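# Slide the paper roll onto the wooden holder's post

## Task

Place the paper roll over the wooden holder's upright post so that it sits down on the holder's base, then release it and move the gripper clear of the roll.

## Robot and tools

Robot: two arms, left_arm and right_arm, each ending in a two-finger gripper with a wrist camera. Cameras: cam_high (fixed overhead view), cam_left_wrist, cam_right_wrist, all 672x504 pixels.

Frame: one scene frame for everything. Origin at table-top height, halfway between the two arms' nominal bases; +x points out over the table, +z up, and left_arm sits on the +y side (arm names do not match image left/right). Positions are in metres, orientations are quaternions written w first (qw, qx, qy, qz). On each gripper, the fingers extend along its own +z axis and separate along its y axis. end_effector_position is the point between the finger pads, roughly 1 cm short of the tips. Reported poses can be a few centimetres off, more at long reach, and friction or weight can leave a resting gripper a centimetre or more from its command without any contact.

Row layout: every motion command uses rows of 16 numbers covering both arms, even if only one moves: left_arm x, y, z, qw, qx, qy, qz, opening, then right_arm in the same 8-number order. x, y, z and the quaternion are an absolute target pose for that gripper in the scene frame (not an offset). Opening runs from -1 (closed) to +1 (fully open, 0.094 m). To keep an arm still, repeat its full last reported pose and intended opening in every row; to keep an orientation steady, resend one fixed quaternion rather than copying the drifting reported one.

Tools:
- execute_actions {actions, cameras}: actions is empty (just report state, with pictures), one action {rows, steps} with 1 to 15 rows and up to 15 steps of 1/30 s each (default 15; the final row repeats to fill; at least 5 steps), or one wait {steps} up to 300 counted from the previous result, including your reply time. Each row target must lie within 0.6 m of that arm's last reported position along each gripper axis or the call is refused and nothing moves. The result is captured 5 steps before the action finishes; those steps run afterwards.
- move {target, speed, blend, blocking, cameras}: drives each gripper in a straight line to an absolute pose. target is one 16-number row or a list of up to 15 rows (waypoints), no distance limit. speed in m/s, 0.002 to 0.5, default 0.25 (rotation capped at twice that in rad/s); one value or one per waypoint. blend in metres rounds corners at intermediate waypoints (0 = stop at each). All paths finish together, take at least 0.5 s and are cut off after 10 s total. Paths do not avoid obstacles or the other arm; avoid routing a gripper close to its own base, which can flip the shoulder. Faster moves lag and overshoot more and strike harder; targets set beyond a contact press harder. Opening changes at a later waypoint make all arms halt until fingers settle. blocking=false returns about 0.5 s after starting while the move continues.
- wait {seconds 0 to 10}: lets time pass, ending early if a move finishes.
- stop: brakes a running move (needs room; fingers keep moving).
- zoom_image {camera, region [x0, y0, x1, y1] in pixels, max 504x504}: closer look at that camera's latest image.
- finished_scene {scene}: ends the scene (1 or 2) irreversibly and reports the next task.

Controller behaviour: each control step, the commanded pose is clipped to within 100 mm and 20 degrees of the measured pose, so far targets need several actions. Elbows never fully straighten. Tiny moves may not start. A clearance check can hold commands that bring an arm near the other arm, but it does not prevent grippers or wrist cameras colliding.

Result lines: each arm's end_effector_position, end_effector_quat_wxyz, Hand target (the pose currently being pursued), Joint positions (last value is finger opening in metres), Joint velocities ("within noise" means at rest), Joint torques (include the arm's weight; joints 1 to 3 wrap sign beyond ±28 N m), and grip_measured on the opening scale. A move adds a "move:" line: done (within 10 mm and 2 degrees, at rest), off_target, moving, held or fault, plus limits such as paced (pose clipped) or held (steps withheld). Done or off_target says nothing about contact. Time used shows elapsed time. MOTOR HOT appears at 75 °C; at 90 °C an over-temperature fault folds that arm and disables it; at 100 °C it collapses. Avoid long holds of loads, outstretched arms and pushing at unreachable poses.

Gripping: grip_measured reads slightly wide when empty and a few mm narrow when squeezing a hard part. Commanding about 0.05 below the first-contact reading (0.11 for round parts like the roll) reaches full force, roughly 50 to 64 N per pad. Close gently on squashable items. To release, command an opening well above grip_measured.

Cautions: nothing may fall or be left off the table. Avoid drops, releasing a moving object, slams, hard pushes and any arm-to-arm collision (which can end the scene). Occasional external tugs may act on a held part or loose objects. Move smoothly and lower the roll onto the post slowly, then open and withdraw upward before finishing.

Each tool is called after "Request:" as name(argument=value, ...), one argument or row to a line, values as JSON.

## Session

Request:
execute_actions(
  actions=[],
)

Request:
zoom_image(
  camera="cam_high",
  region=[120, 120, 360, 300],
)

Request:
zoom_image(
  camera="cam_high",
  region=[360, 100, 600, 280],
)

Scene clock: 0.00 s of 4400.00 s.
left_arm: end_effector_position=(+0.4202, +0.4363, +0.1842) grip_measured=+1.000 end_effector_quat_wxyz=(+0.502, -0.148, +0.852, +0.022) | right_arm: end_effector_position=(+0.3129, -0.0584, +0.2484) grip_measured=+1.000 end_effector_quat_wxyz=(+0.226, -0.313, +0.833, +0.396)
Joint positions: left_arm=[0.514 1.361 0.847 -0.026 0.275 0.032 0.094] | right_arm=[0.374 1.689 1.564 -0.823 -0.767 -0.075 0.094]
Joint velocities: within noise
Joint torques (N m): no reading
Motor temperatures (°C): left_arm=[23 24 21 24 22 21 23] | right_arm=[23 23 22 22 22 23 24]
Heat: left arm: 24 °C; right arm: 24 °C.
Hand target: left_arm +0.4204, +0.4360, +0.1883; +0.505, -0.146, +0.850, +0.022 | right_arm +0.3117, -0.0574, +0.2582; +0.235, -0.319, +0.826, +0.401
camera_calibration:
cam_left_wrist: T_world_to_cam=[[0.309565, -0.923343, 0.227172, 0.226925], [-0.769323, -0.383616, -0.510863, 0.609734], [0.558849, -0.0166232, -0.829103, 0.0287855], [0, 0, 0, 1]] pos_world=[0.382748, 0.443912, 0.283806]
cam_right_wrist: T_world_to_cam=[[0.784237, -0.424313, -0.452692, -0.15854], [-0.588642, -0.739459, -0.326651, 0.24589], [-0.196145, 0.522645, -0.82968, 0.401938], [0, 0, 0, 1]] pos_world=[0.347912, -0.0955156, 0.34203]

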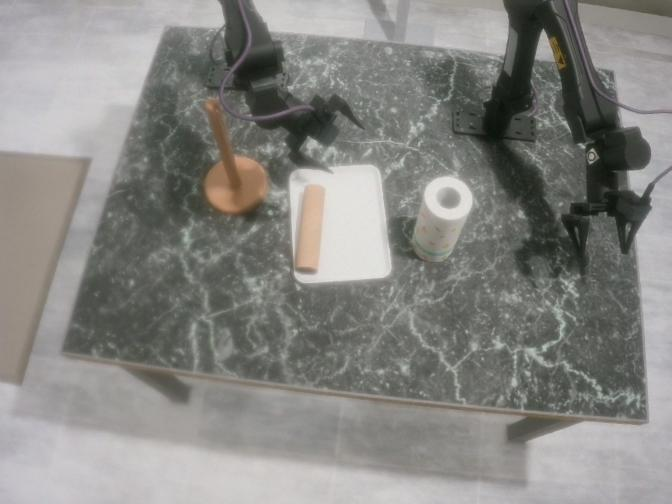

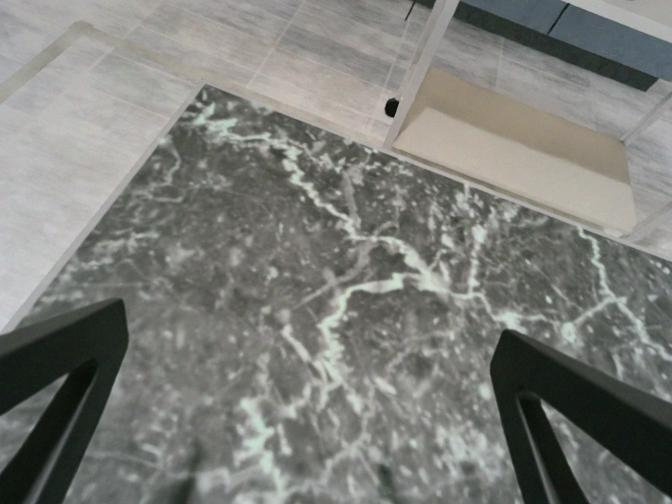

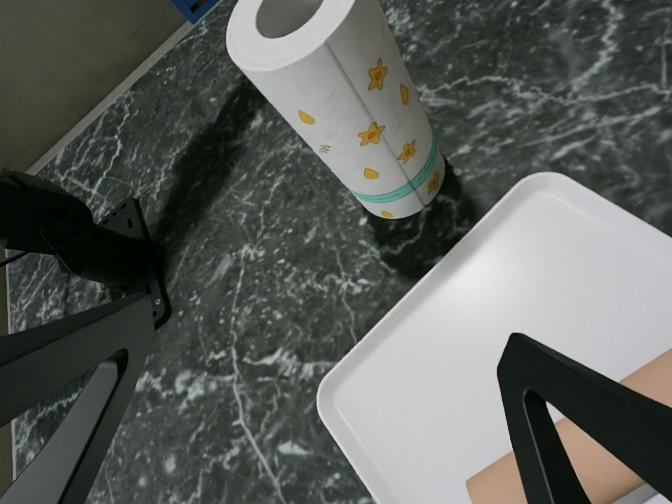

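Scaled by 2.100 from the camera's 672x504 image, which has a finer 960x720 frame.

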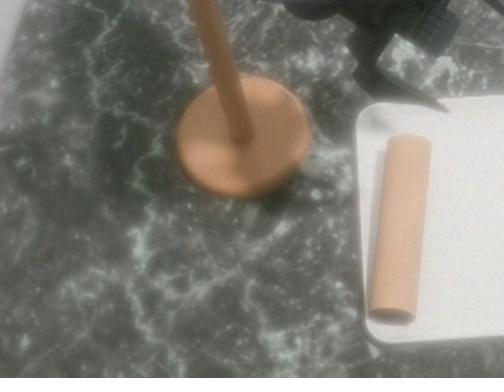

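Scaled by 2.100 from the camera's 672x504 image, which has a finer 960x720 frame.

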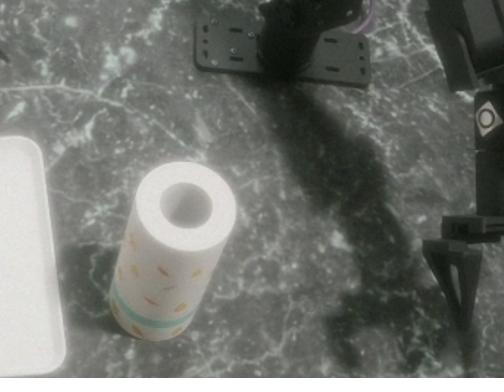

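Request:
move(
  target=[
    [0.262,0.193,0.095,0.694,0.137,0.694,-0.137,1,0.25,-0.1,0.5,0.6686,-0.2302,0.6686,0.2302,1],
  ],
  speed=0.4,
)

Scene clock: 3.63 s of 4400.00 s.
left_arm: end_effector_position=(+0.2675, +0.1906, +0.1080) grip_measured=+1.000 end_effector_quat_wxyz=(+0.582, +0.206, +0.773, -0.144) | right_arm: end_effector_position=(+0.2553, -0.0962, +0.4810) grip_measured=+1.000 end_effector_quat_wxyz=(+0.650, -0.237, +0.685, +0.227)
Joint positions: left_arm=[0.054 0.193 0 -0.141 0.549 0.197 0.094] | right_arm=[0.701 1.128 1.46 -0.383 0.046 0.006 0.094]
Joint velocities: within noise
Joint torques (N m): left_arm=[0.12 1.8 7.6 2.07 0.12 -0.03] | right_arm=[0.58 -3.89 9.05 2.02 0.14 -0.04]
Motor temperatures (°C): left_arm=[23 24 21 25 22 21 23] | right_arm=[23 24 23 23 22 23 24]
Heat: left arm: 25 °C; right arm: 24 °C.
Hand target: left_arm +0.2676, +0.1906, +0.1079; +0.582, +0.206, +0.773, -0.144 | right_arm +0.2497, -0.1004, +0.4995; +0.668, -0.230, +0.669, +0.230
Off the commanded pose: left_arm 0.014 m, 18 deg | right_arm 0.020 m, 3 deg.
Kept back: nothing.
move: held (left_arm; a check stopped the path), off_target (right_arm); limits=held
pose unreachable (left arm): on one or more control steps of this call this arm could not follow its commanded pose, so it was not sent that pose on those steps. It may still have moved: this result reports where it is.
cause: moving toward the commanded pose would bring two parts of the arm too close to each other (its upper arm (the part past joint 2) and its wrist (the part past joint 5), with joints 3 (elbow) to 5 (wrist yaw) between them).
camera_calibration:
cam_left_wrist: T_world_to_cam=[[-0.470529, -0.875845, 0.107226, 0.277168], [-0.652389, 0.263486, -0.710608, 0.226017], [0.59413, -0.404314, -0.69537, 0.0968671], [0, 0, 0, 1]] pos_world=[0.220315, 0.222369, 0.198249]
cam_right_wrist: T_world_to_cam=[[0.63954, -0.759801, 0.117013, -0.293474], [-0.336447, -0.413492, -0.846066, 0.476827], [0.691225, 0.501724, -0.520077, 0.225905], [0, 0, 0, 1]] pos_world=[0.191964, -0.13916, 0.555255]

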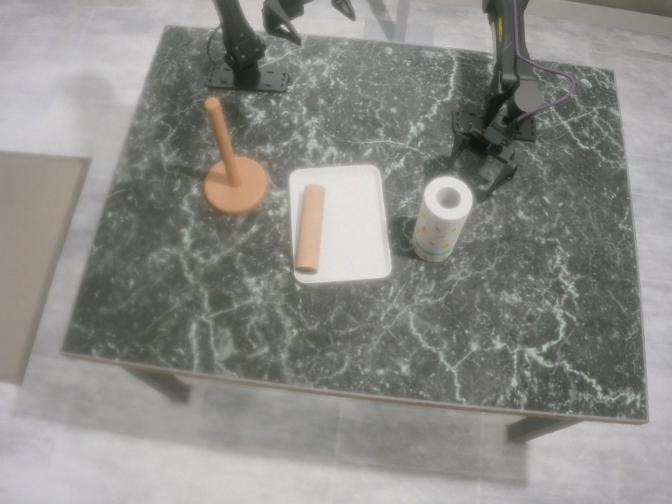

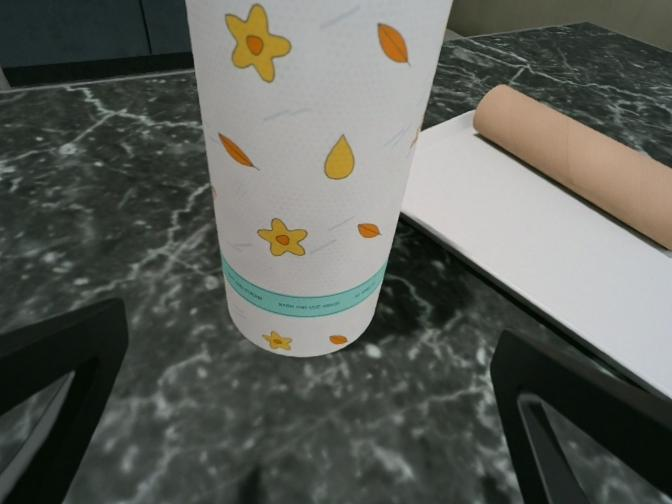

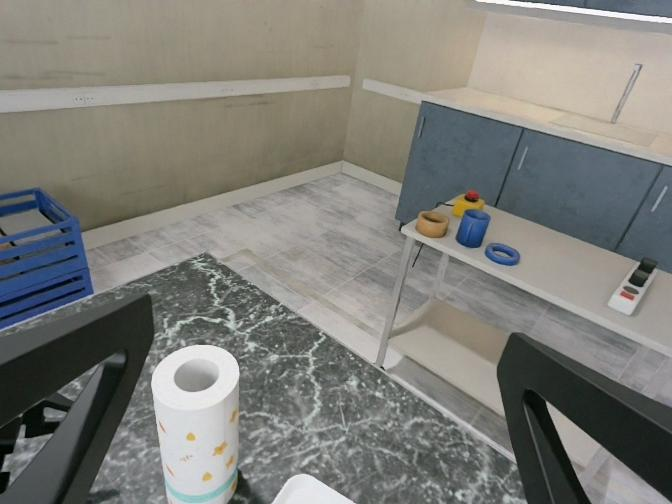

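Request:
move(
  target=[
    [0.293,0.176,0.105,0.693,0.141,0.693,-0.141,1,0.30,-0.3,0.5,0.7071,0,0.7071,0,1],
  ],
  speed=0.3,
  cameras=["cam_left_wrist","cam_high"],
)

Scene clock: 5.90 s of 4400.00 s.
left_arm: end_effector_position=(+0.2949, +0.1759, +0.1119) grip_measured=+1.000 end_effector_quat_wxyz=(+0.590, +0.177, +0.777, -0.129) | right_arm: end_effector_position=(+0.3007, -0.2956, +0.5025) grip_measured=+1.000 end_effector_quat_wxyz=(+0.708, -0.004, +0.706, +0.008)
Joint positions: left_arm=[-0.198 0.547 0 0.265 0.25 0.08 0.094] | right_arm=[0.197 1.032 1.46 -0.424 0.193 0.005 0.094]
Joint velocities: within noise
Joint torques (N m): left_arm=[-0.62 0.5 6.31 2.22 -0.02 -0.13] | right_arm=[-0.58 -2.21 5.53 1.79 0.11 -0.03]
Motor temperatures (°C): left_arm=[23 24 21 26 22 21 23] | right_arm=[23 24 23 24 22 23 24]
Heat: left arm: 26 °C; right arm: 24 °C.
Hand target: left_arm +0.2932, +0.1761, +0.1057; +0.585, +0.172, +0.782, -0.131 | right_arm +0.3000, -0.2999, +0.5000; +0.707, +0.000, +0.707, +0.000
Off the commanded pose: left_arm 0.007 m, 16 deg | right_arm 0.005 m, 1 deg.
joint sent to its limit (left arm) — joint 3 (elbow), lower limit, where the elbow is as bent as it goes.
Kept back: nothing.
move: off_target (left_arm)
camera_calibration:
cam_left_wrist: T_world_to_cam=[[-0.412548, -0.903478, 0.116327, 0.263542], [-0.664244, 0.210975, -0.717126, 0.263979], [0.623365, -0.373118, -0.687167, 0.062355], [0, 0, 0, 1]] pos_world=[0.2452, 0.205677, 0.201497]
Images, in order (width x height): cam_high 672x504, cam_left_wrist 672x504.

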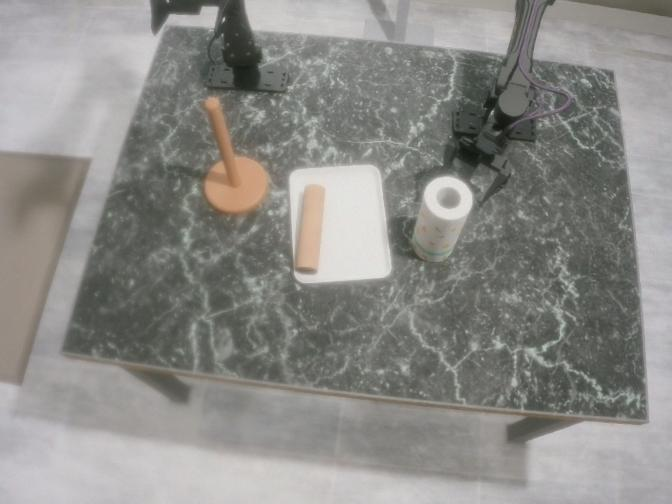

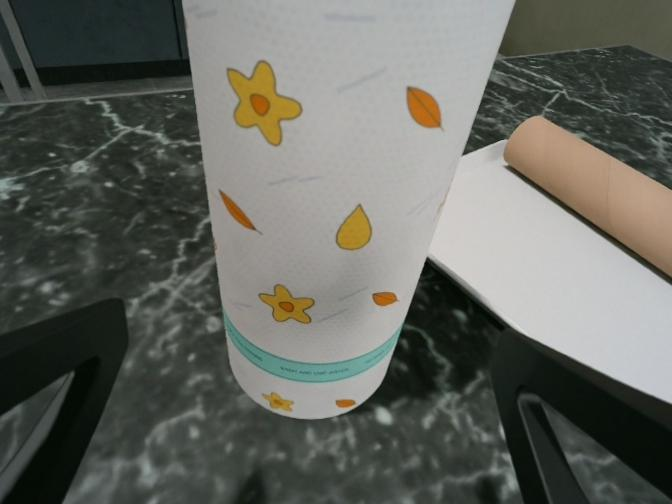

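Request:
move(
  target=[
    [0.366,0.141,0.092,0.693,0.141,0.693,-0.141,1,0.13,-0.58,0.40,0.5964,0.38,0.5964,-0.38,1],
  ],
  speed=0.3,
  cameras=["cam_left_wrist","cam_high"],
)

Request:
zoom_image(
  camera="cam_high",
  region=[380, 130, 520, 270],
)

Scene clock: 8.97 s of 4400.00 s.
left_arm: end_effector_position=(+0.3628, +0.1434, +0.0945) grip_measured=+1.000 end_effector_quat_wxyz=(+0.645, +0.155, +0.737, -0.130) | right_arm: end_effector_position=(+0.1292, -0.5792, +0.4010) grip_measured=+1.000 end_effector_quat_wxyz=(+0.593, +0.384, +0.597, -0.380)
Joint positions: left_arm=[-0.342 1.759 0.072 1.552 0.081 0.02 0.094] | right_arm=[-0.831 0.719 0.932 -0.221 0.323 0.004 0.094]
Joint velocities: within noise
Joint torques (N m): left_arm=[-0.64 -3.58 4.33 2.25 -0.07 -0.12] | right_arm=[-0.58 -0.06 5.91 1.99 -0.17 -0.01]
Motor temperatures (°C): left_arm=[23 24 21 27 22 21 23] | right_arm=[23 24 23 24 22 23 24]
Heat: left arm: 27 °C; right arm: 24 °C.
Hand target: left_arm +0.3659, +0.1410, +0.0924; +0.644, +0.152, +0.738, -0.132 | right_arm +0.1300, -0.5799, +0.4001; +0.596, +0.380, +0.596, -0.380
Off the commanded pose: left_arm 0.005 m, 8 deg | right_arm 0.002 m, 1 deg.
joint sent to its limit (left arm) — joint 4 (wrist pitch), upper limit.
Kept back: nothing.
move: off_target (left_arm)
camera_calibration:
cam_left_wrist: T_world_to_cam=[[-0.396834, -0.910549, 0.115857, 0.259492], [-0.572389, 0.14681, -0.806732, 0.287851], [0.717561, -0.386454, -0.579448, -0.0464321], [0, 0, 0, 1]] pos_world=[0.301056, 0.176076, 0.17525]
Images, in order (width x height): cam_high 672x504, cam_left_wrist 672x504.

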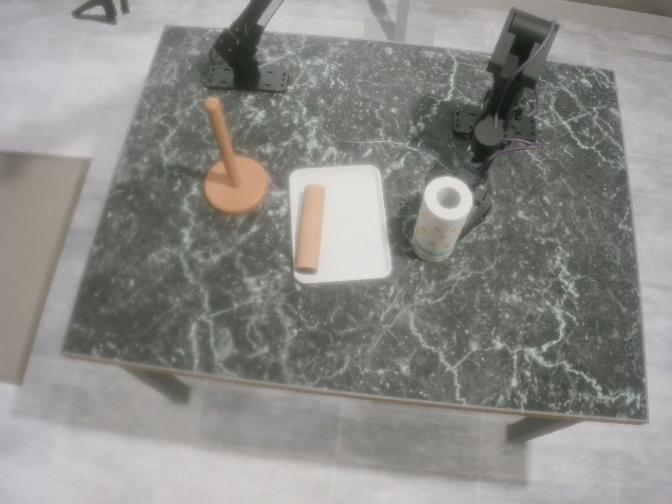

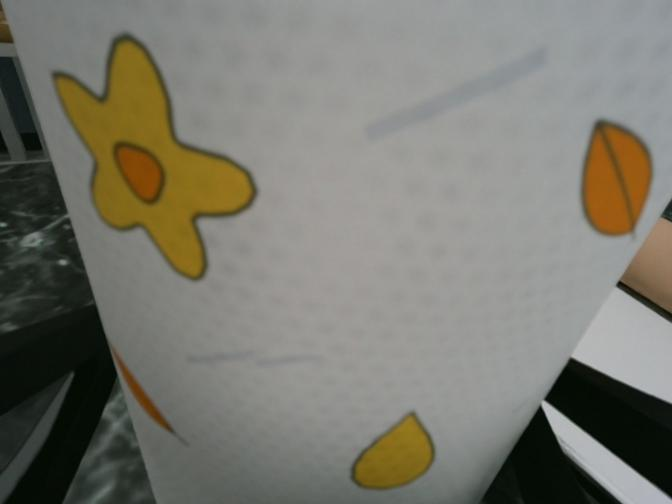

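Scaled by 3.600 from the camera's 672x504 image, which has a finer 960x720 frame.

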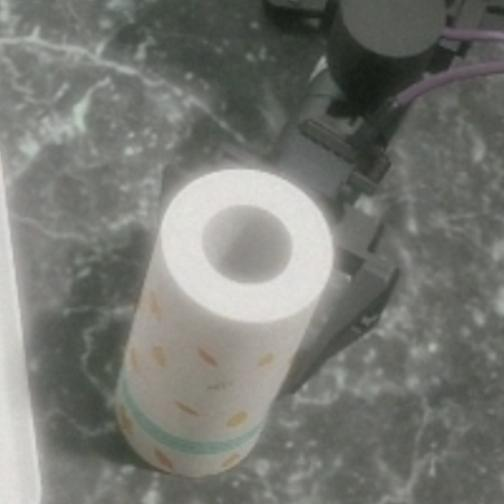

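Request:
move(
  target=[
    [0.366,0.141,0.092,0.645,0.155,0.737,-0.130,0.6,0.13,-0.58,0.40,0.5964,0.38,0.5964,-0.38,1],
  ],
  speed=0.2,
  cameras=["cam_high"],
)

Scene clock: 9.90 s of 4400.00 s.
left_arm: end_effector_position=(+0.3628, +0.1435, +0.0946) grip_measured=+0.619 end_effector_quat_wxyz=(+0.646, +0.154, +0.737, -0.129) | right_arm: end_effector_position=(+0.1293, -0.5791, +0.4015) grip_measured=+1.000 end_effector_quat_wxyz=(+0.594, +0.383, +0.597, -0.380)
Joint positions: left_arm=[-0.342 1.759 0.072 1.553 0.08 0.019 0.076] | right_arm=[-0.831 0.719 0.932 -0.219 0.322 0.004 0.094]
Joint velocities: within noise
Joint torques (N m): left_arm=[-0.55 -3.51 4.27 2.24 -0.04 -0.02] | right_arm=[-0.57 -0.02 5.96 1.98 -0.16 -0.01]
Motor temperatures (°C): left_arm=[23 24 21 27 22 21 24] | right_arm=[23 24 23 25 22 23 24]
Heat: left arm: 27 °C; right arm: 25 °C.
Hand target: left_arm +0.3659, +0.1410, +0.0921; +0.644, +0.155, +0.738, -0.130 | right_arm +0.1300, -0.5799, +0.4001; +0.596, +0.380, +0.596, -0.380
Off the commanded pose: left_arm 0.005 m, 0 deg | right_arm 0.002 m, 0 deg.
joint sent to its limit (left arm) — joint 4 (wrist pitch), upper limit.
Kept back: nothing.
move: done
Images, in order (width x height): cam_high 672x504.

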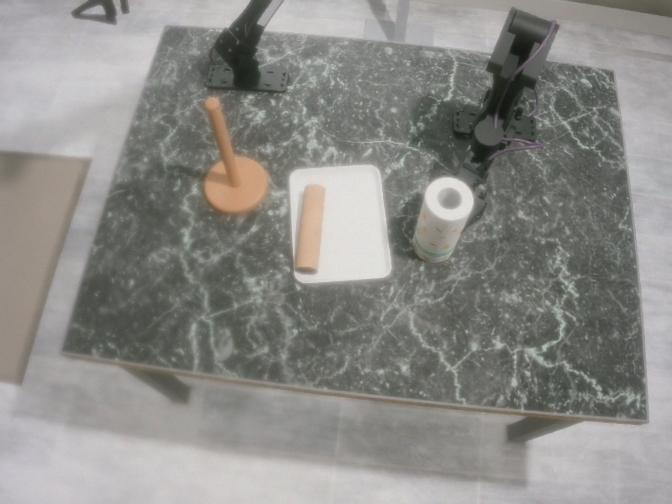

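Request:
move(
  target=[
    [0.366,0.141,0.2,0.645,0.155,0.737,-0.130,0.5,0.13,-0.58,0.40,0.5964,0.38,0.5964,-0.38,1],
    [0.39,-0.07,0.44,0.612,0.276,0.701,-0.241,0.5,0.13,-0.58,0.40,0.5964,0.38,0.5964,-0.38,1],
    [0.29,-0.28,0.45,0.561,0.393,0.642,-0.344,0.5,0.13,-0.58,0.40,0.5964,0.38,0.5964,-0.38,1],
  ],
  speed=[0.25,0.4,0.3],
  blend=[0.05,0.08,0],
)

Request:
zoom_image(
  camera="cam_high",
  region=[120, 0, 290, 240],
)

Scene clock: 13.43 s of 4400.00 s.
left_arm: end_effector_position=(+0.2838, -0.2749, +0.4486) grip_measured=+0.610 end_effector_quat_wxyz=(+0.558, +0.401, +0.642, -0.341) | right_arm: end_effector_position=(+0.1294, -0.5791, +0.4016) grip_measured=+1.000 end_effector_quat_wxyz=(+0.594, +0.383, +0.597, -0.380)
Joint positions: left_arm=[-1.182 2 2.283 -0.429 -0.056 0.001 0.076] | right_arm=[-0.831 0.719 0.932 -0.219 0.321 0.004 0.094]
Joint velocities: within noise
Joint torques (N m): left_arm=[0.54 -9.59 9.99 2.27 -0.03 -0.11] | right_arm=[-0.62 0.01 5.91 2 -0.17 -0.01]
Motor temperatures (°C): left_arm=[23 24 21 28 22 21 24] | right_arm=[23 24 23 26 22 23 24]
Heat: left arm: 28 °C; right arm: 26 °C.
Hand target: left_arm +0.2898, -0.2796, +0.4496; +0.561, +0.393, +0.642, -0.344 | right_arm +0.1300, -0.5799, +0.4001; +0.596, +0.380, +0.596, -0.380
Off the commanded pose: left_arm 0.008 m, 1 deg | right_arm 0.002 m, 0 deg.
Kept back: nothing.
move: done
camera_calibration:
cam_left_wrist: T_world_to_cam=[[-0.890242, -0.440521, 0.115802, 0.0755241], [-0.346747, 0.490585, -0.799432, 0.616851], [0.295356, -0.751843, -0.589489, 0.077572], [0, 0, 0, 1]] pos_world=[0.258215, -0.211026, 0.530112]
cam_right_wrist: T_world_to_cam=[[-0.89084, -0.438384, 0.119258, -0.187293], [-0.30735, 0.388215, -0.868807, 0.637245], [0.334574, -0.810622, -0.480575, -0.215823], [0, 0, 0, 1]] pos_world=[0.101218, -0.504445, 0.47226]

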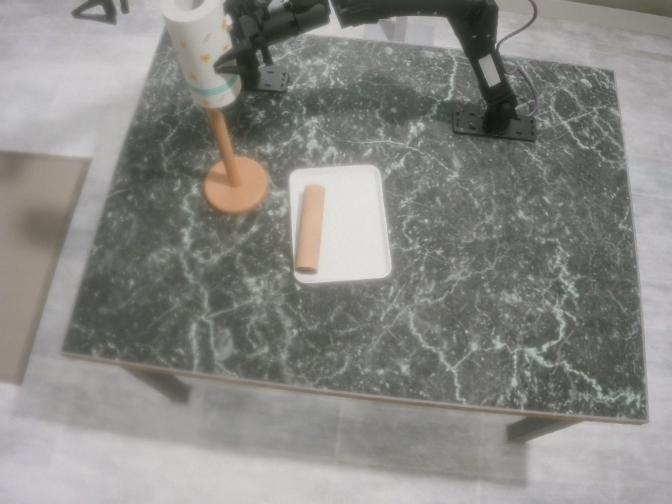

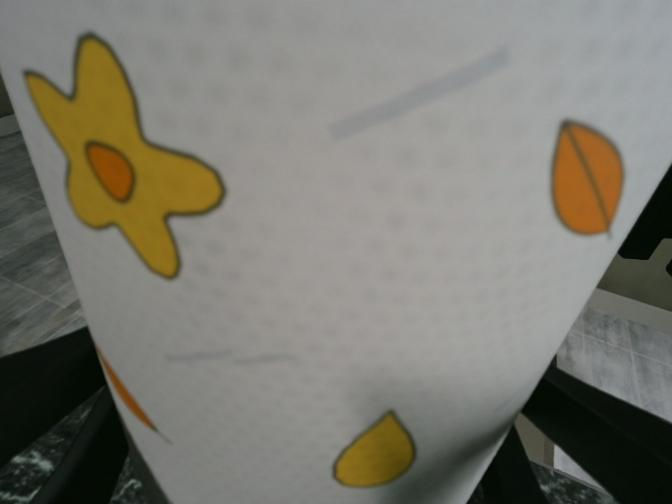

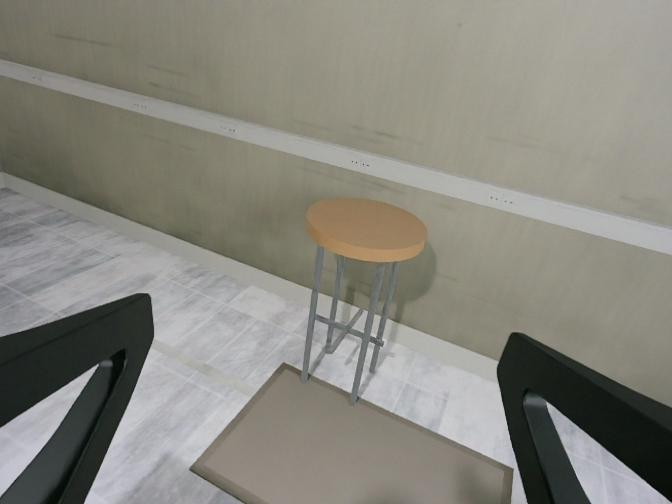

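Scaled by 2.100 from the camera's 672x504 image, which has a finer 960x720 frame.

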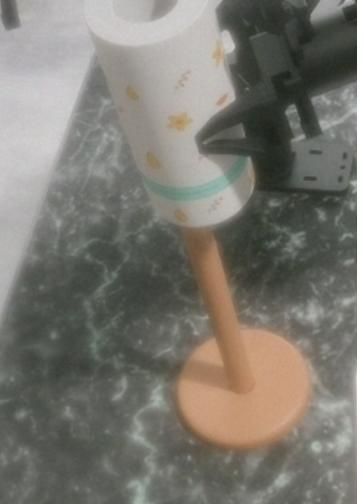

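Request:
move(
  target=[0.282,-0.294,0.425,0.561,0.393,0.642,-0.344,0.5,0.13,-0.58,0.40,0.5964,0.38,0.5964,-0.38,1],
  speed=0.12,
  cameras=["cam_high"],
)

Request:
zoom_image(
  camera="cam_high",
  region=[150, 0, 270, 130],
)

Scene clock: 15.13 s of 4400.00 s.
left_arm: end_effector_position=(+0.2798, -0.2872, +0.4340) grip_measured=+0.610 end_effector_quat_wxyz=(+0.562, +0.397, +0.639, -0.343) | right_arm: end_effector_position=(+0.1294, -0.5791, +0.4016) grip_measured=+1.000 end_effector_quat_wxyz=(+0.594, +0.383, +0.597, -0.380)
Joint positions: left_arm=[-1.204 2 2.204 -0.337 -0.081 -0.004 0.076] | right_arm=[-0.831 0.719 0.932 -0.219 0.321 0.004 0.094]
Joint velocities: within noise
Joint torques (N m): left_arm=[-0.34 -10.88 6.17 2.48 -0.08 -0.13] | right_arm=[-0.59 -0.06 5.9 2 -0.16 -0.04]
Motor temperatures (°C): left_arm=[23 25 22 28 22 21 24] | right_arm=[23 24 23 26 22 23 24]
Heat: left arm: 28 °C; right arm: 26 °C.
Hand target: left_arm +0.2819, -0.2937, +0.4249; +0.561, +0.393, +0.642, -0.344 | right_arm +0.1300, -0.5799, +0.4000; +0.596, +0.380, +0.596, -0.380
Off the commanded pose: left_arm 0.011 m, 1 deg | right_arm 0.002 m, 0 deg.
Kept back: nothing.
move: off_target (left_arm)
Images, in order (width x height): cam_high 672x504.

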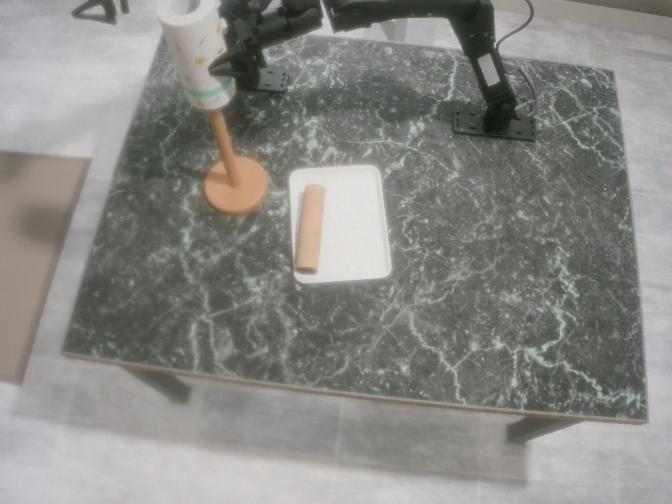

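Scaled by 3.877 from the camera's 672x504 image, which has a finer 960x720 frame.

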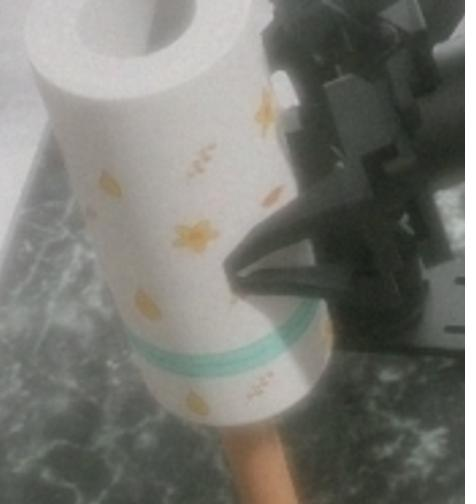

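Request:
move(
  target=[0.279,-0.295,0.38,0.561,0.393,0.642,-0.344,0.5,0.13,-0.58,0.40,0.5964,0.38,0.5964,-0.38,1],
  speed=0.08,
  cameras=["cam_high"],
)

Request:
zoom_image(
  camera="cam_high",
  region=[150, 0, 270, 130],
)

Scene clock: 16.70 s of 4400.00 s.
left_arm: end_effector_position=(+0.2857, -0.3047, +0.3480) grip_measured=+0.610 end_effector_quat_wxyz=(+0.541, +0.409, +0.658, -0.327) | right_arm: end_effector_position=(+0.1294, -0.5791, +0.4017) grip_measured=+1.000 end_effector_quat_wxyz=(+0.594, +0.383, +0.596, -0.380)
Joint positions: left_arm=[-1.208 2 1.916 -0.119 -0.088 -0.005 0.076] | right_arm=[-0.831 0.719 0.932 -0.218 0.321 0.004 0.094]
Joint velocities: within noise
Joint torques (N m): left_arm=[-0.47 -16.69 6.75 2.47 -0.1 -0.12] | right_arm=[-0.59 -0.12 5.96 1.99 -0.15 -0.02]
Motor temperatures (°C): left_arm=[23 25 22 29 22 21 24] | right_arm=[23 24 23 26 22 23 24]
Heat: left arm: 29 °C; right arm: 26 °C.
Hand target: left_arm +0.2792, -0.2951, +0.3795; +0.561, +0.393, +0.642, -0.344 | right_arm +0.1300, -0.5799, +0.4001; +0.596, +0.380, +0.596, -0.380
Off the commanded pose: left_arm 0.034 m, 4 deg | right_arm 0.002 m, 0 deg.
Kept back: nothing.
move: off_target (left_arm)
Images, in order (width x height): cam_high 672x504.

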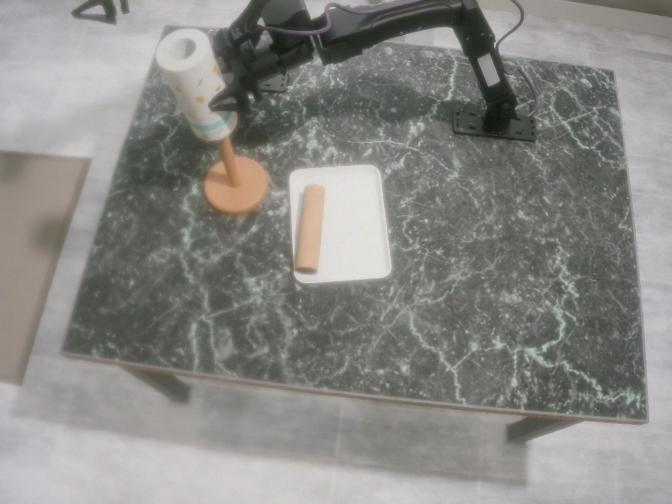

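Scaled by 3.877 from the camera's 672x504 image, which has a finer 960x720 frame.

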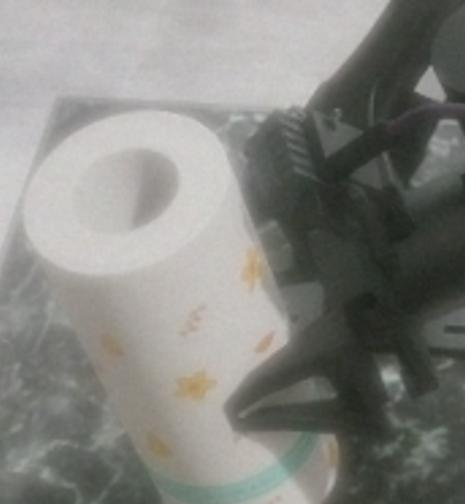

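Request:
move(
  target=[0.28,-0.294,0.25,0.561,0.393,0.642,-0.344,0.5,0.13,-0.58,0.40,0.5964,0.38,0.5964,-0.38,1],
  speed=0.13,
  cameras=["cam_high"],
)

Request:
zoom_image(
  camera="cam_high",
  region=[150, 60, 300, 230],
)

Scene clock: 18.57 s of 4400.00 s.
left_arm: end_effector_position=(+0.2819, -0.2950, +0.2463) grip_measured=+0.610 end_effector_quat_wxyz=(+0.556, +0.399, +0.646, -0.338) | right_arm: end_effector_position=(+0.1294, -0.5791, +0.4017) grip_measured=+1.000 end_effector_quat_wxyz=(+0.594, +0.383, +0.596, -0.380)
Joint positions: left_arm=[-1.208 1.984 1.439 0.39 -0.089 -0.006 0.076] | right_arm=[-0.831 0.719 0.932 -0.218 0.321 0.004 0.094]
Joint velocities: within noise
Joint torques (N m): left_arm=[-0.32 -12.79 6.34 2.49 -0.07 -0.13] | right_arm=[-0.66 -0.06 5.96 1.98 -0.15 0]
Motor temperatures (°C): left_arm=[23 26 22 29 22 21 24] | right_arm=[23 24 23 27 22 23 24]
Heat: left arm: 29 °C; right arm: 27 °C.
Hand target: left_arm +0.2801, -0.2940, +0.2501; +0.561, +0.393, +0.642, -0.344 | right_arm +0.1300, -0.5799, +0.4001; +0.596, +0.380, +0.596, -0.380
Off the commanded pose: left_arm 0.004 m, 1 deg | right_arm 0.002 m, 0 deg.
Kept back: nothing.
move: done
Images, in order (width x height): cam_high 672x504.

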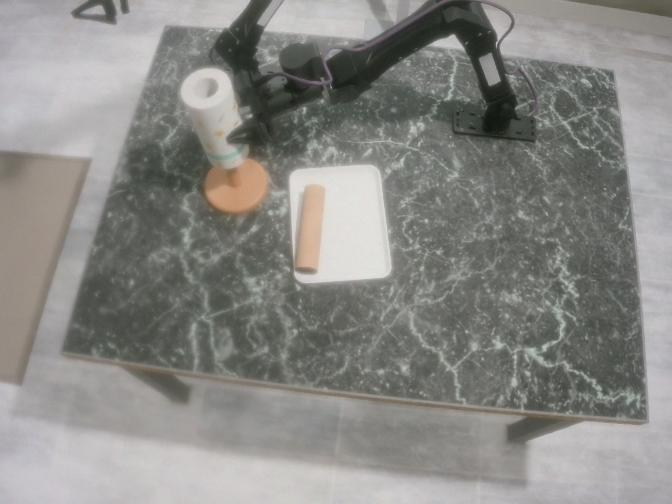

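Scaled by 2.965 from the camera's 672x504 image, which has a finer 960x720 frame.

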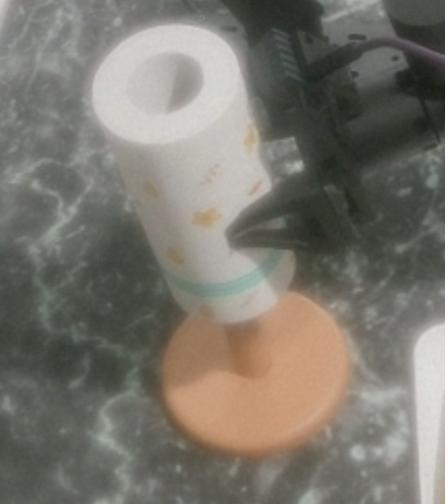

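Good. Continue.

Request:
move(
  target=[
    [0.28,-0.293,0.15,0.561,0.393,0.642,-0.344,0.5,0.13,-0.58,0.40,0.5964,0.38,0.5964,-0.38,1],
    [0.28,-0.293,0.105,0.561,0.393,0.642,-0.344,0.5,0.13,-0.58,0.40,0.5964,0.38,0.5964,-0.38,1],
  ],
  speed=[0.15,0.06],
  blend=[0.01,0],
  cameras=["cam_high"],
)

Request:
zoom_image(
  camera="cam_high",
  region=[150, 60, 300, 230],
)

Scene clock: 20.53 s of 4400.00 s.
left_arm: end_effector_position=(+0.2816, -0.2942, +0.1259) grip_measured=+0.610 end_effector_quat_wxyz=(+0.568, +0.391, +0.635, -0.347) | right_arm: end_effector_position=(+0.1294, -0.5791, +0.4017) grip_measured=+1.000 end_effector_quat_wxyz=(+0.594, +0.383, +0.596, -0.380)
Joint positions: left_arm=[-1.208 2.228 1.229 0.885 -0.089 -0.006 0.076] | right_arm=[-0.831 0.719 0.932 -0.218 0.321 0.004 0.094]
Joint velocities: within noise
Joint torques (N m): left_arm=[-0.24 -10.26 5.14 2.5 -0.06 -0.11] | right_arm=[-0.58 -0.09 5.9 1.97 -0.16 -0.03]
Motor temperatures (°C): left_arm=[23 26 22 30 22 21 24] | right_arm=[23 24 23 27 22 23 24]
Heat: left arm: 30 °C; right arm: 27 °C.
Hand target: left_arm +0.2799, -0.2924, +0.1052; +0.561, +0.393, +0.643, -0.344 | right_arm +0.1300, -0.5799, +0.4001; +0.596, +0.380, +0.596, -0.380
Off the commanded pose: left_arm 0.021 m, 1 deg | right_arm 0.002 m, 0 deg.
Kept back: nothing.
move: off_target (left_arm)
Images, in order (width x height): cam_high 672x504.

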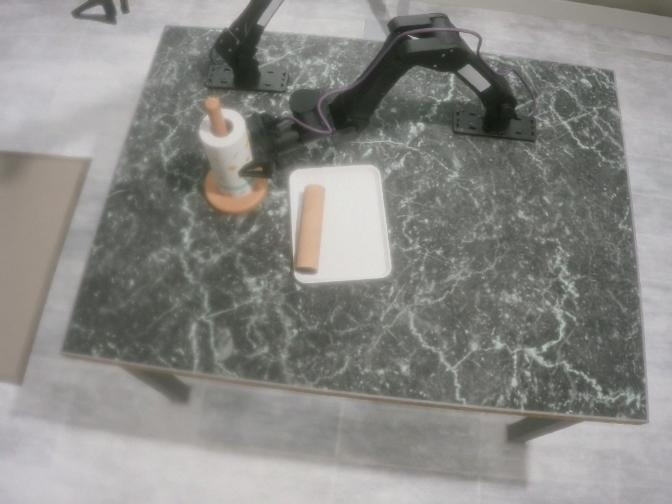

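Scaled by 2.965 from the camera's 672x504 image, which has a finer 960x720 frame.

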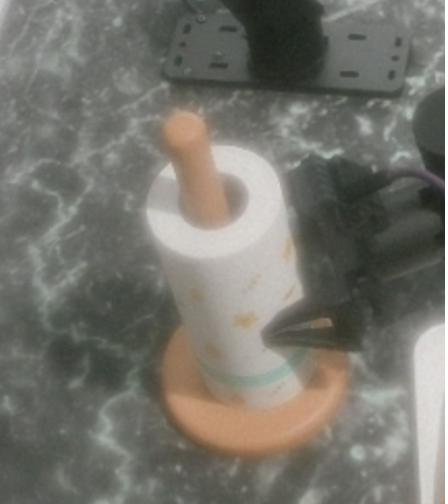

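Request:
move(
  target=[0.28,-0.293,0.085,0.561,0.393,0.642,-0.344,0.5,0.13,-0.58,0.40,0.5964,0.38,0.5964,-0.38,1],
  speed=0.06,
  cameras=["cam_high"],
)

Request:
zoom_image(
  camera="cam_high",
  region=[150, 60, 300, 230],
)

Scene clock: 21.50 s of 4400.00 s.
left_arm: end_effector_position=(+0.2825, -0.2963, +0.1247) grip_measured=+0.607 end_effector_quat_wxyz=(+0.584, +0.380, +0.621, -0.358) | right_arm: end_effector_position=(+0.1294, -0.5791, +0.4017) grip_measured=+1.000 end_effector_quat_wxyz=(+0.594, +0.383, +0.596, -0.380)
Joint positions: left_arm=[-1.208 2.269 1.229 0.98 -0.089 -0.006 0.075] | right_arm=[-0.831 0.719 0.932 -0.218 0.321 0.004 0.094]
Joint velocities: within noise
Joint torques (N m): left_arm=[-0.27 -9.52 4.33 2.13 -0.06 -0.11] | right_arm=[-0.59 -0.06 5.87 1.99 -0.13 -0.01]
Motor temperatures (°C): left_arm=[23 26 22 30 22 21 24] | right_arm=[23 23 23 27 22 23 24]
Heat: left arm: 30 °C; right arm: 27 °C.
Hand target: left_arm +0.2795, -0.2914, +0.0858; +0.561, +0.393, +0.642, -0.344 | right_arm +0.1300, -0.5799, +0.4001; +0.596, +0.380, +0.596, -0.380
Off the commanded pose: left_arm 0.040 m, 4 deg | right_arm 0.002 m, 0 deg.
Kept back: nothing.
move: off_target (left_arm)
Images, in order (width x height): cam_high 672x504.

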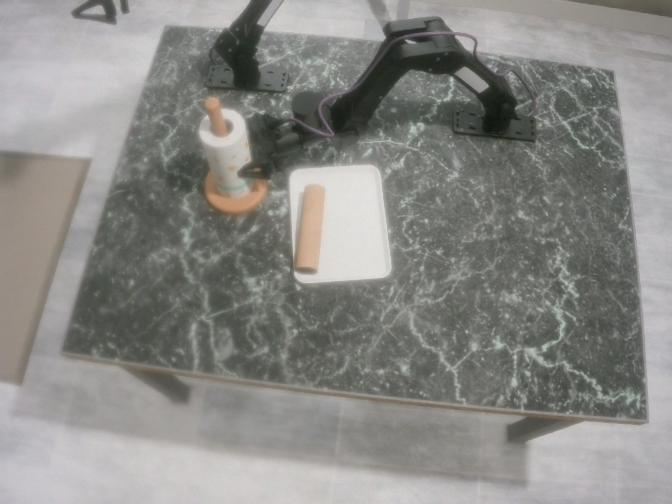

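Scaled by 2.965 from the camera's 672x504 image, which has a finer 960x720 frame.

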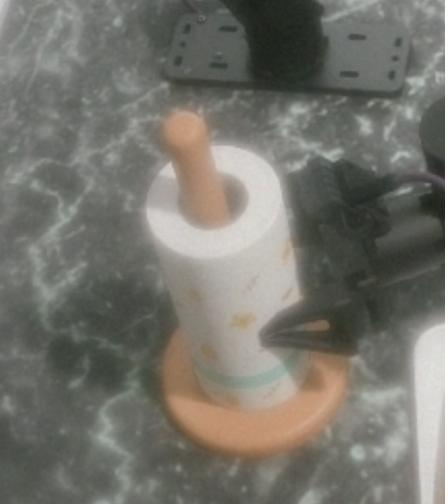

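Request:
move(
  target=[
    [0.281,-0.294,0.122,0.561,0.393,0.642,-0.344,0.5,0.13,-0.58,0.40,0.5964,0.38,0.5964,-0.38,1],
    [0.281,-0.294,0.124,0.561,0.393,0.642,-0.344,1,0.13,-0.58,0.40,0.5964,0.38,0.5964,-0.38,1],
  ],
  speed=0.08,
  cameras=[],
)

Request:
move(
  target=[0.213,-0.16,0.13,0.561,0.393,0.642,-0.344,1,0.13,-0.58,0.40,0.5964,0.38,0.5964,-0.38,1],
  speed=0.15,
  cameras=["cam_high"],
)

Request:
zoom_image(
  camera="cam_high",
  region=[150, 60, 300, 230],
)

Scene clock: 23.23 s of 4400.00 s.
left_arm: end_effector_position=(+0.2812, -0.2932, +0.1076) grip_measured=+0.999 end_effector_quat_wxyz=(+0.557, +0.399, +0.646, -0.338) | right_arm: end_effector_position=(+0.1294, -0.5791, +0.4017) grip_measured=+1.000 end_effector_quat_wxyz=(+0.594, +0.383, +0.596, -0.380)
Joint positions: left_arm=[-1.208 2.251 1.226 0.872 -0.089 -0.006 0.094] | right_arm=[-0.831 0.719 0.932 -0.218 0.321 0.004 0.094]
Joint velocities: within noise
Joint torques (N m): left_arm=[-0.1 -15.43 6.61 2.04 -0.03 -0.1] | right_arm=[-0.64 -0.05 5.93 1.98 -0.18 -0.03]
Motor temperatures (°C): left_arm=[23 27 22 30 22 21 24] | right_arm=[23 23 23 27 22 23 24]
Heat: left arm: 30 °C; right arm: 27 °C.
Hand target: left_arm +0.2811, -0.2940, +0.1238; +0.561, +0.393, +0.642, -0.344 | right_arm +0.1300, -0.5799, +0.4001; +0.596, +0.380, +0.596, -0.380
Off the commanded pose: left_arm 0.016 m, 1 deg | right_arm 0.002 m, 0 deg.
Kept back: nothing.
move: off_target (left_arm); target 2's new opening was sent with left_arm's hand 0.002 m and 3 deg from that target
No camera images: "cameras" was empty.

Scene clock: 24.70 s of 4400.00 s.
left_arm: end_effector_position=(+0.2161, -0.1641, +0.1202) grip_measured=+0.999 end_effector_quat_wxyz=(+0.556, +0.400, +0.646, -0.337) | right_arm: end_effector_position=(+0.1294, -0.5791, +0.4017) grip_measured=+1.000 end_effector_quat_wxyz=(+0.594, +0.383, +0.596, -0.380)
Joint positions: left_arm=[-1.25 1.835 0.574 1.105 -0.129 -0.011 0.094] | right_arm=[-0.831 0.719 0.932 -0.218 0.321 0.004 0.094]
Joint velocities: within noise
Joint torques (N m): left_arm=[-0.47 -11.14 3.81 2.26 -0.1 -0.12] | right_arm=[-0.66 -0.09 5.86 1.98 -0.16 -0.02]
Motor temperatures (°C): left_arm=[23 27 22 30 22 21 24] | right_arm=[23 23 23 28 22 23 24]
Heat: left arm: 30 °C; right arm: 28 °C.
Hand target: left_arm +0.2132, -0.1602, +0.1297; +0.561, +0.393, +0.642, -0.344 | right_arm +0.1300, -0.5799, +0.4001; +0.596, +0.380, +0.596, -0.380
Off the commanded pose: left_arm 0.011 m, 1 deg | right_arm 0.002 m, 0 deg.
Kept back: nothing.
move: off_target (left_arm)
Images, in order (width x height): cam_high 672x504.

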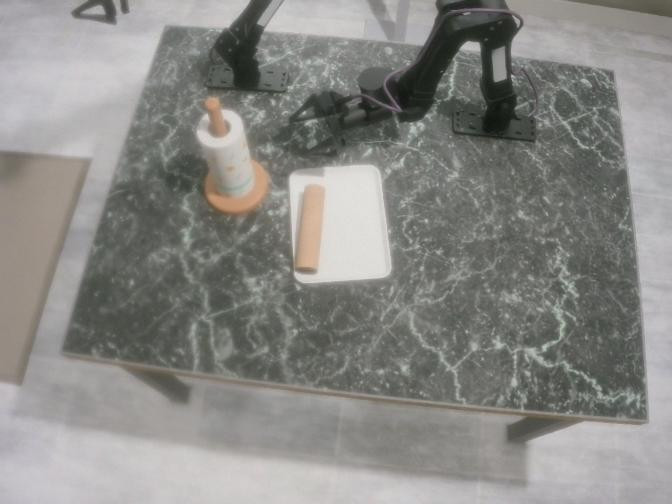

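Scaled by 2.965 from the camera's 672x504 image, which has a finer 960x720 frame.

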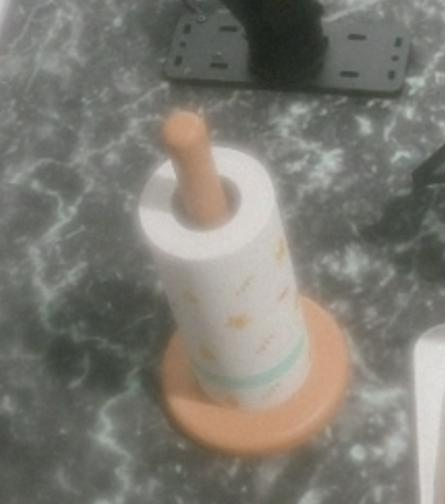

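Request:
finished_scene(
  scene=2,
)

The scene is finished: the task was done.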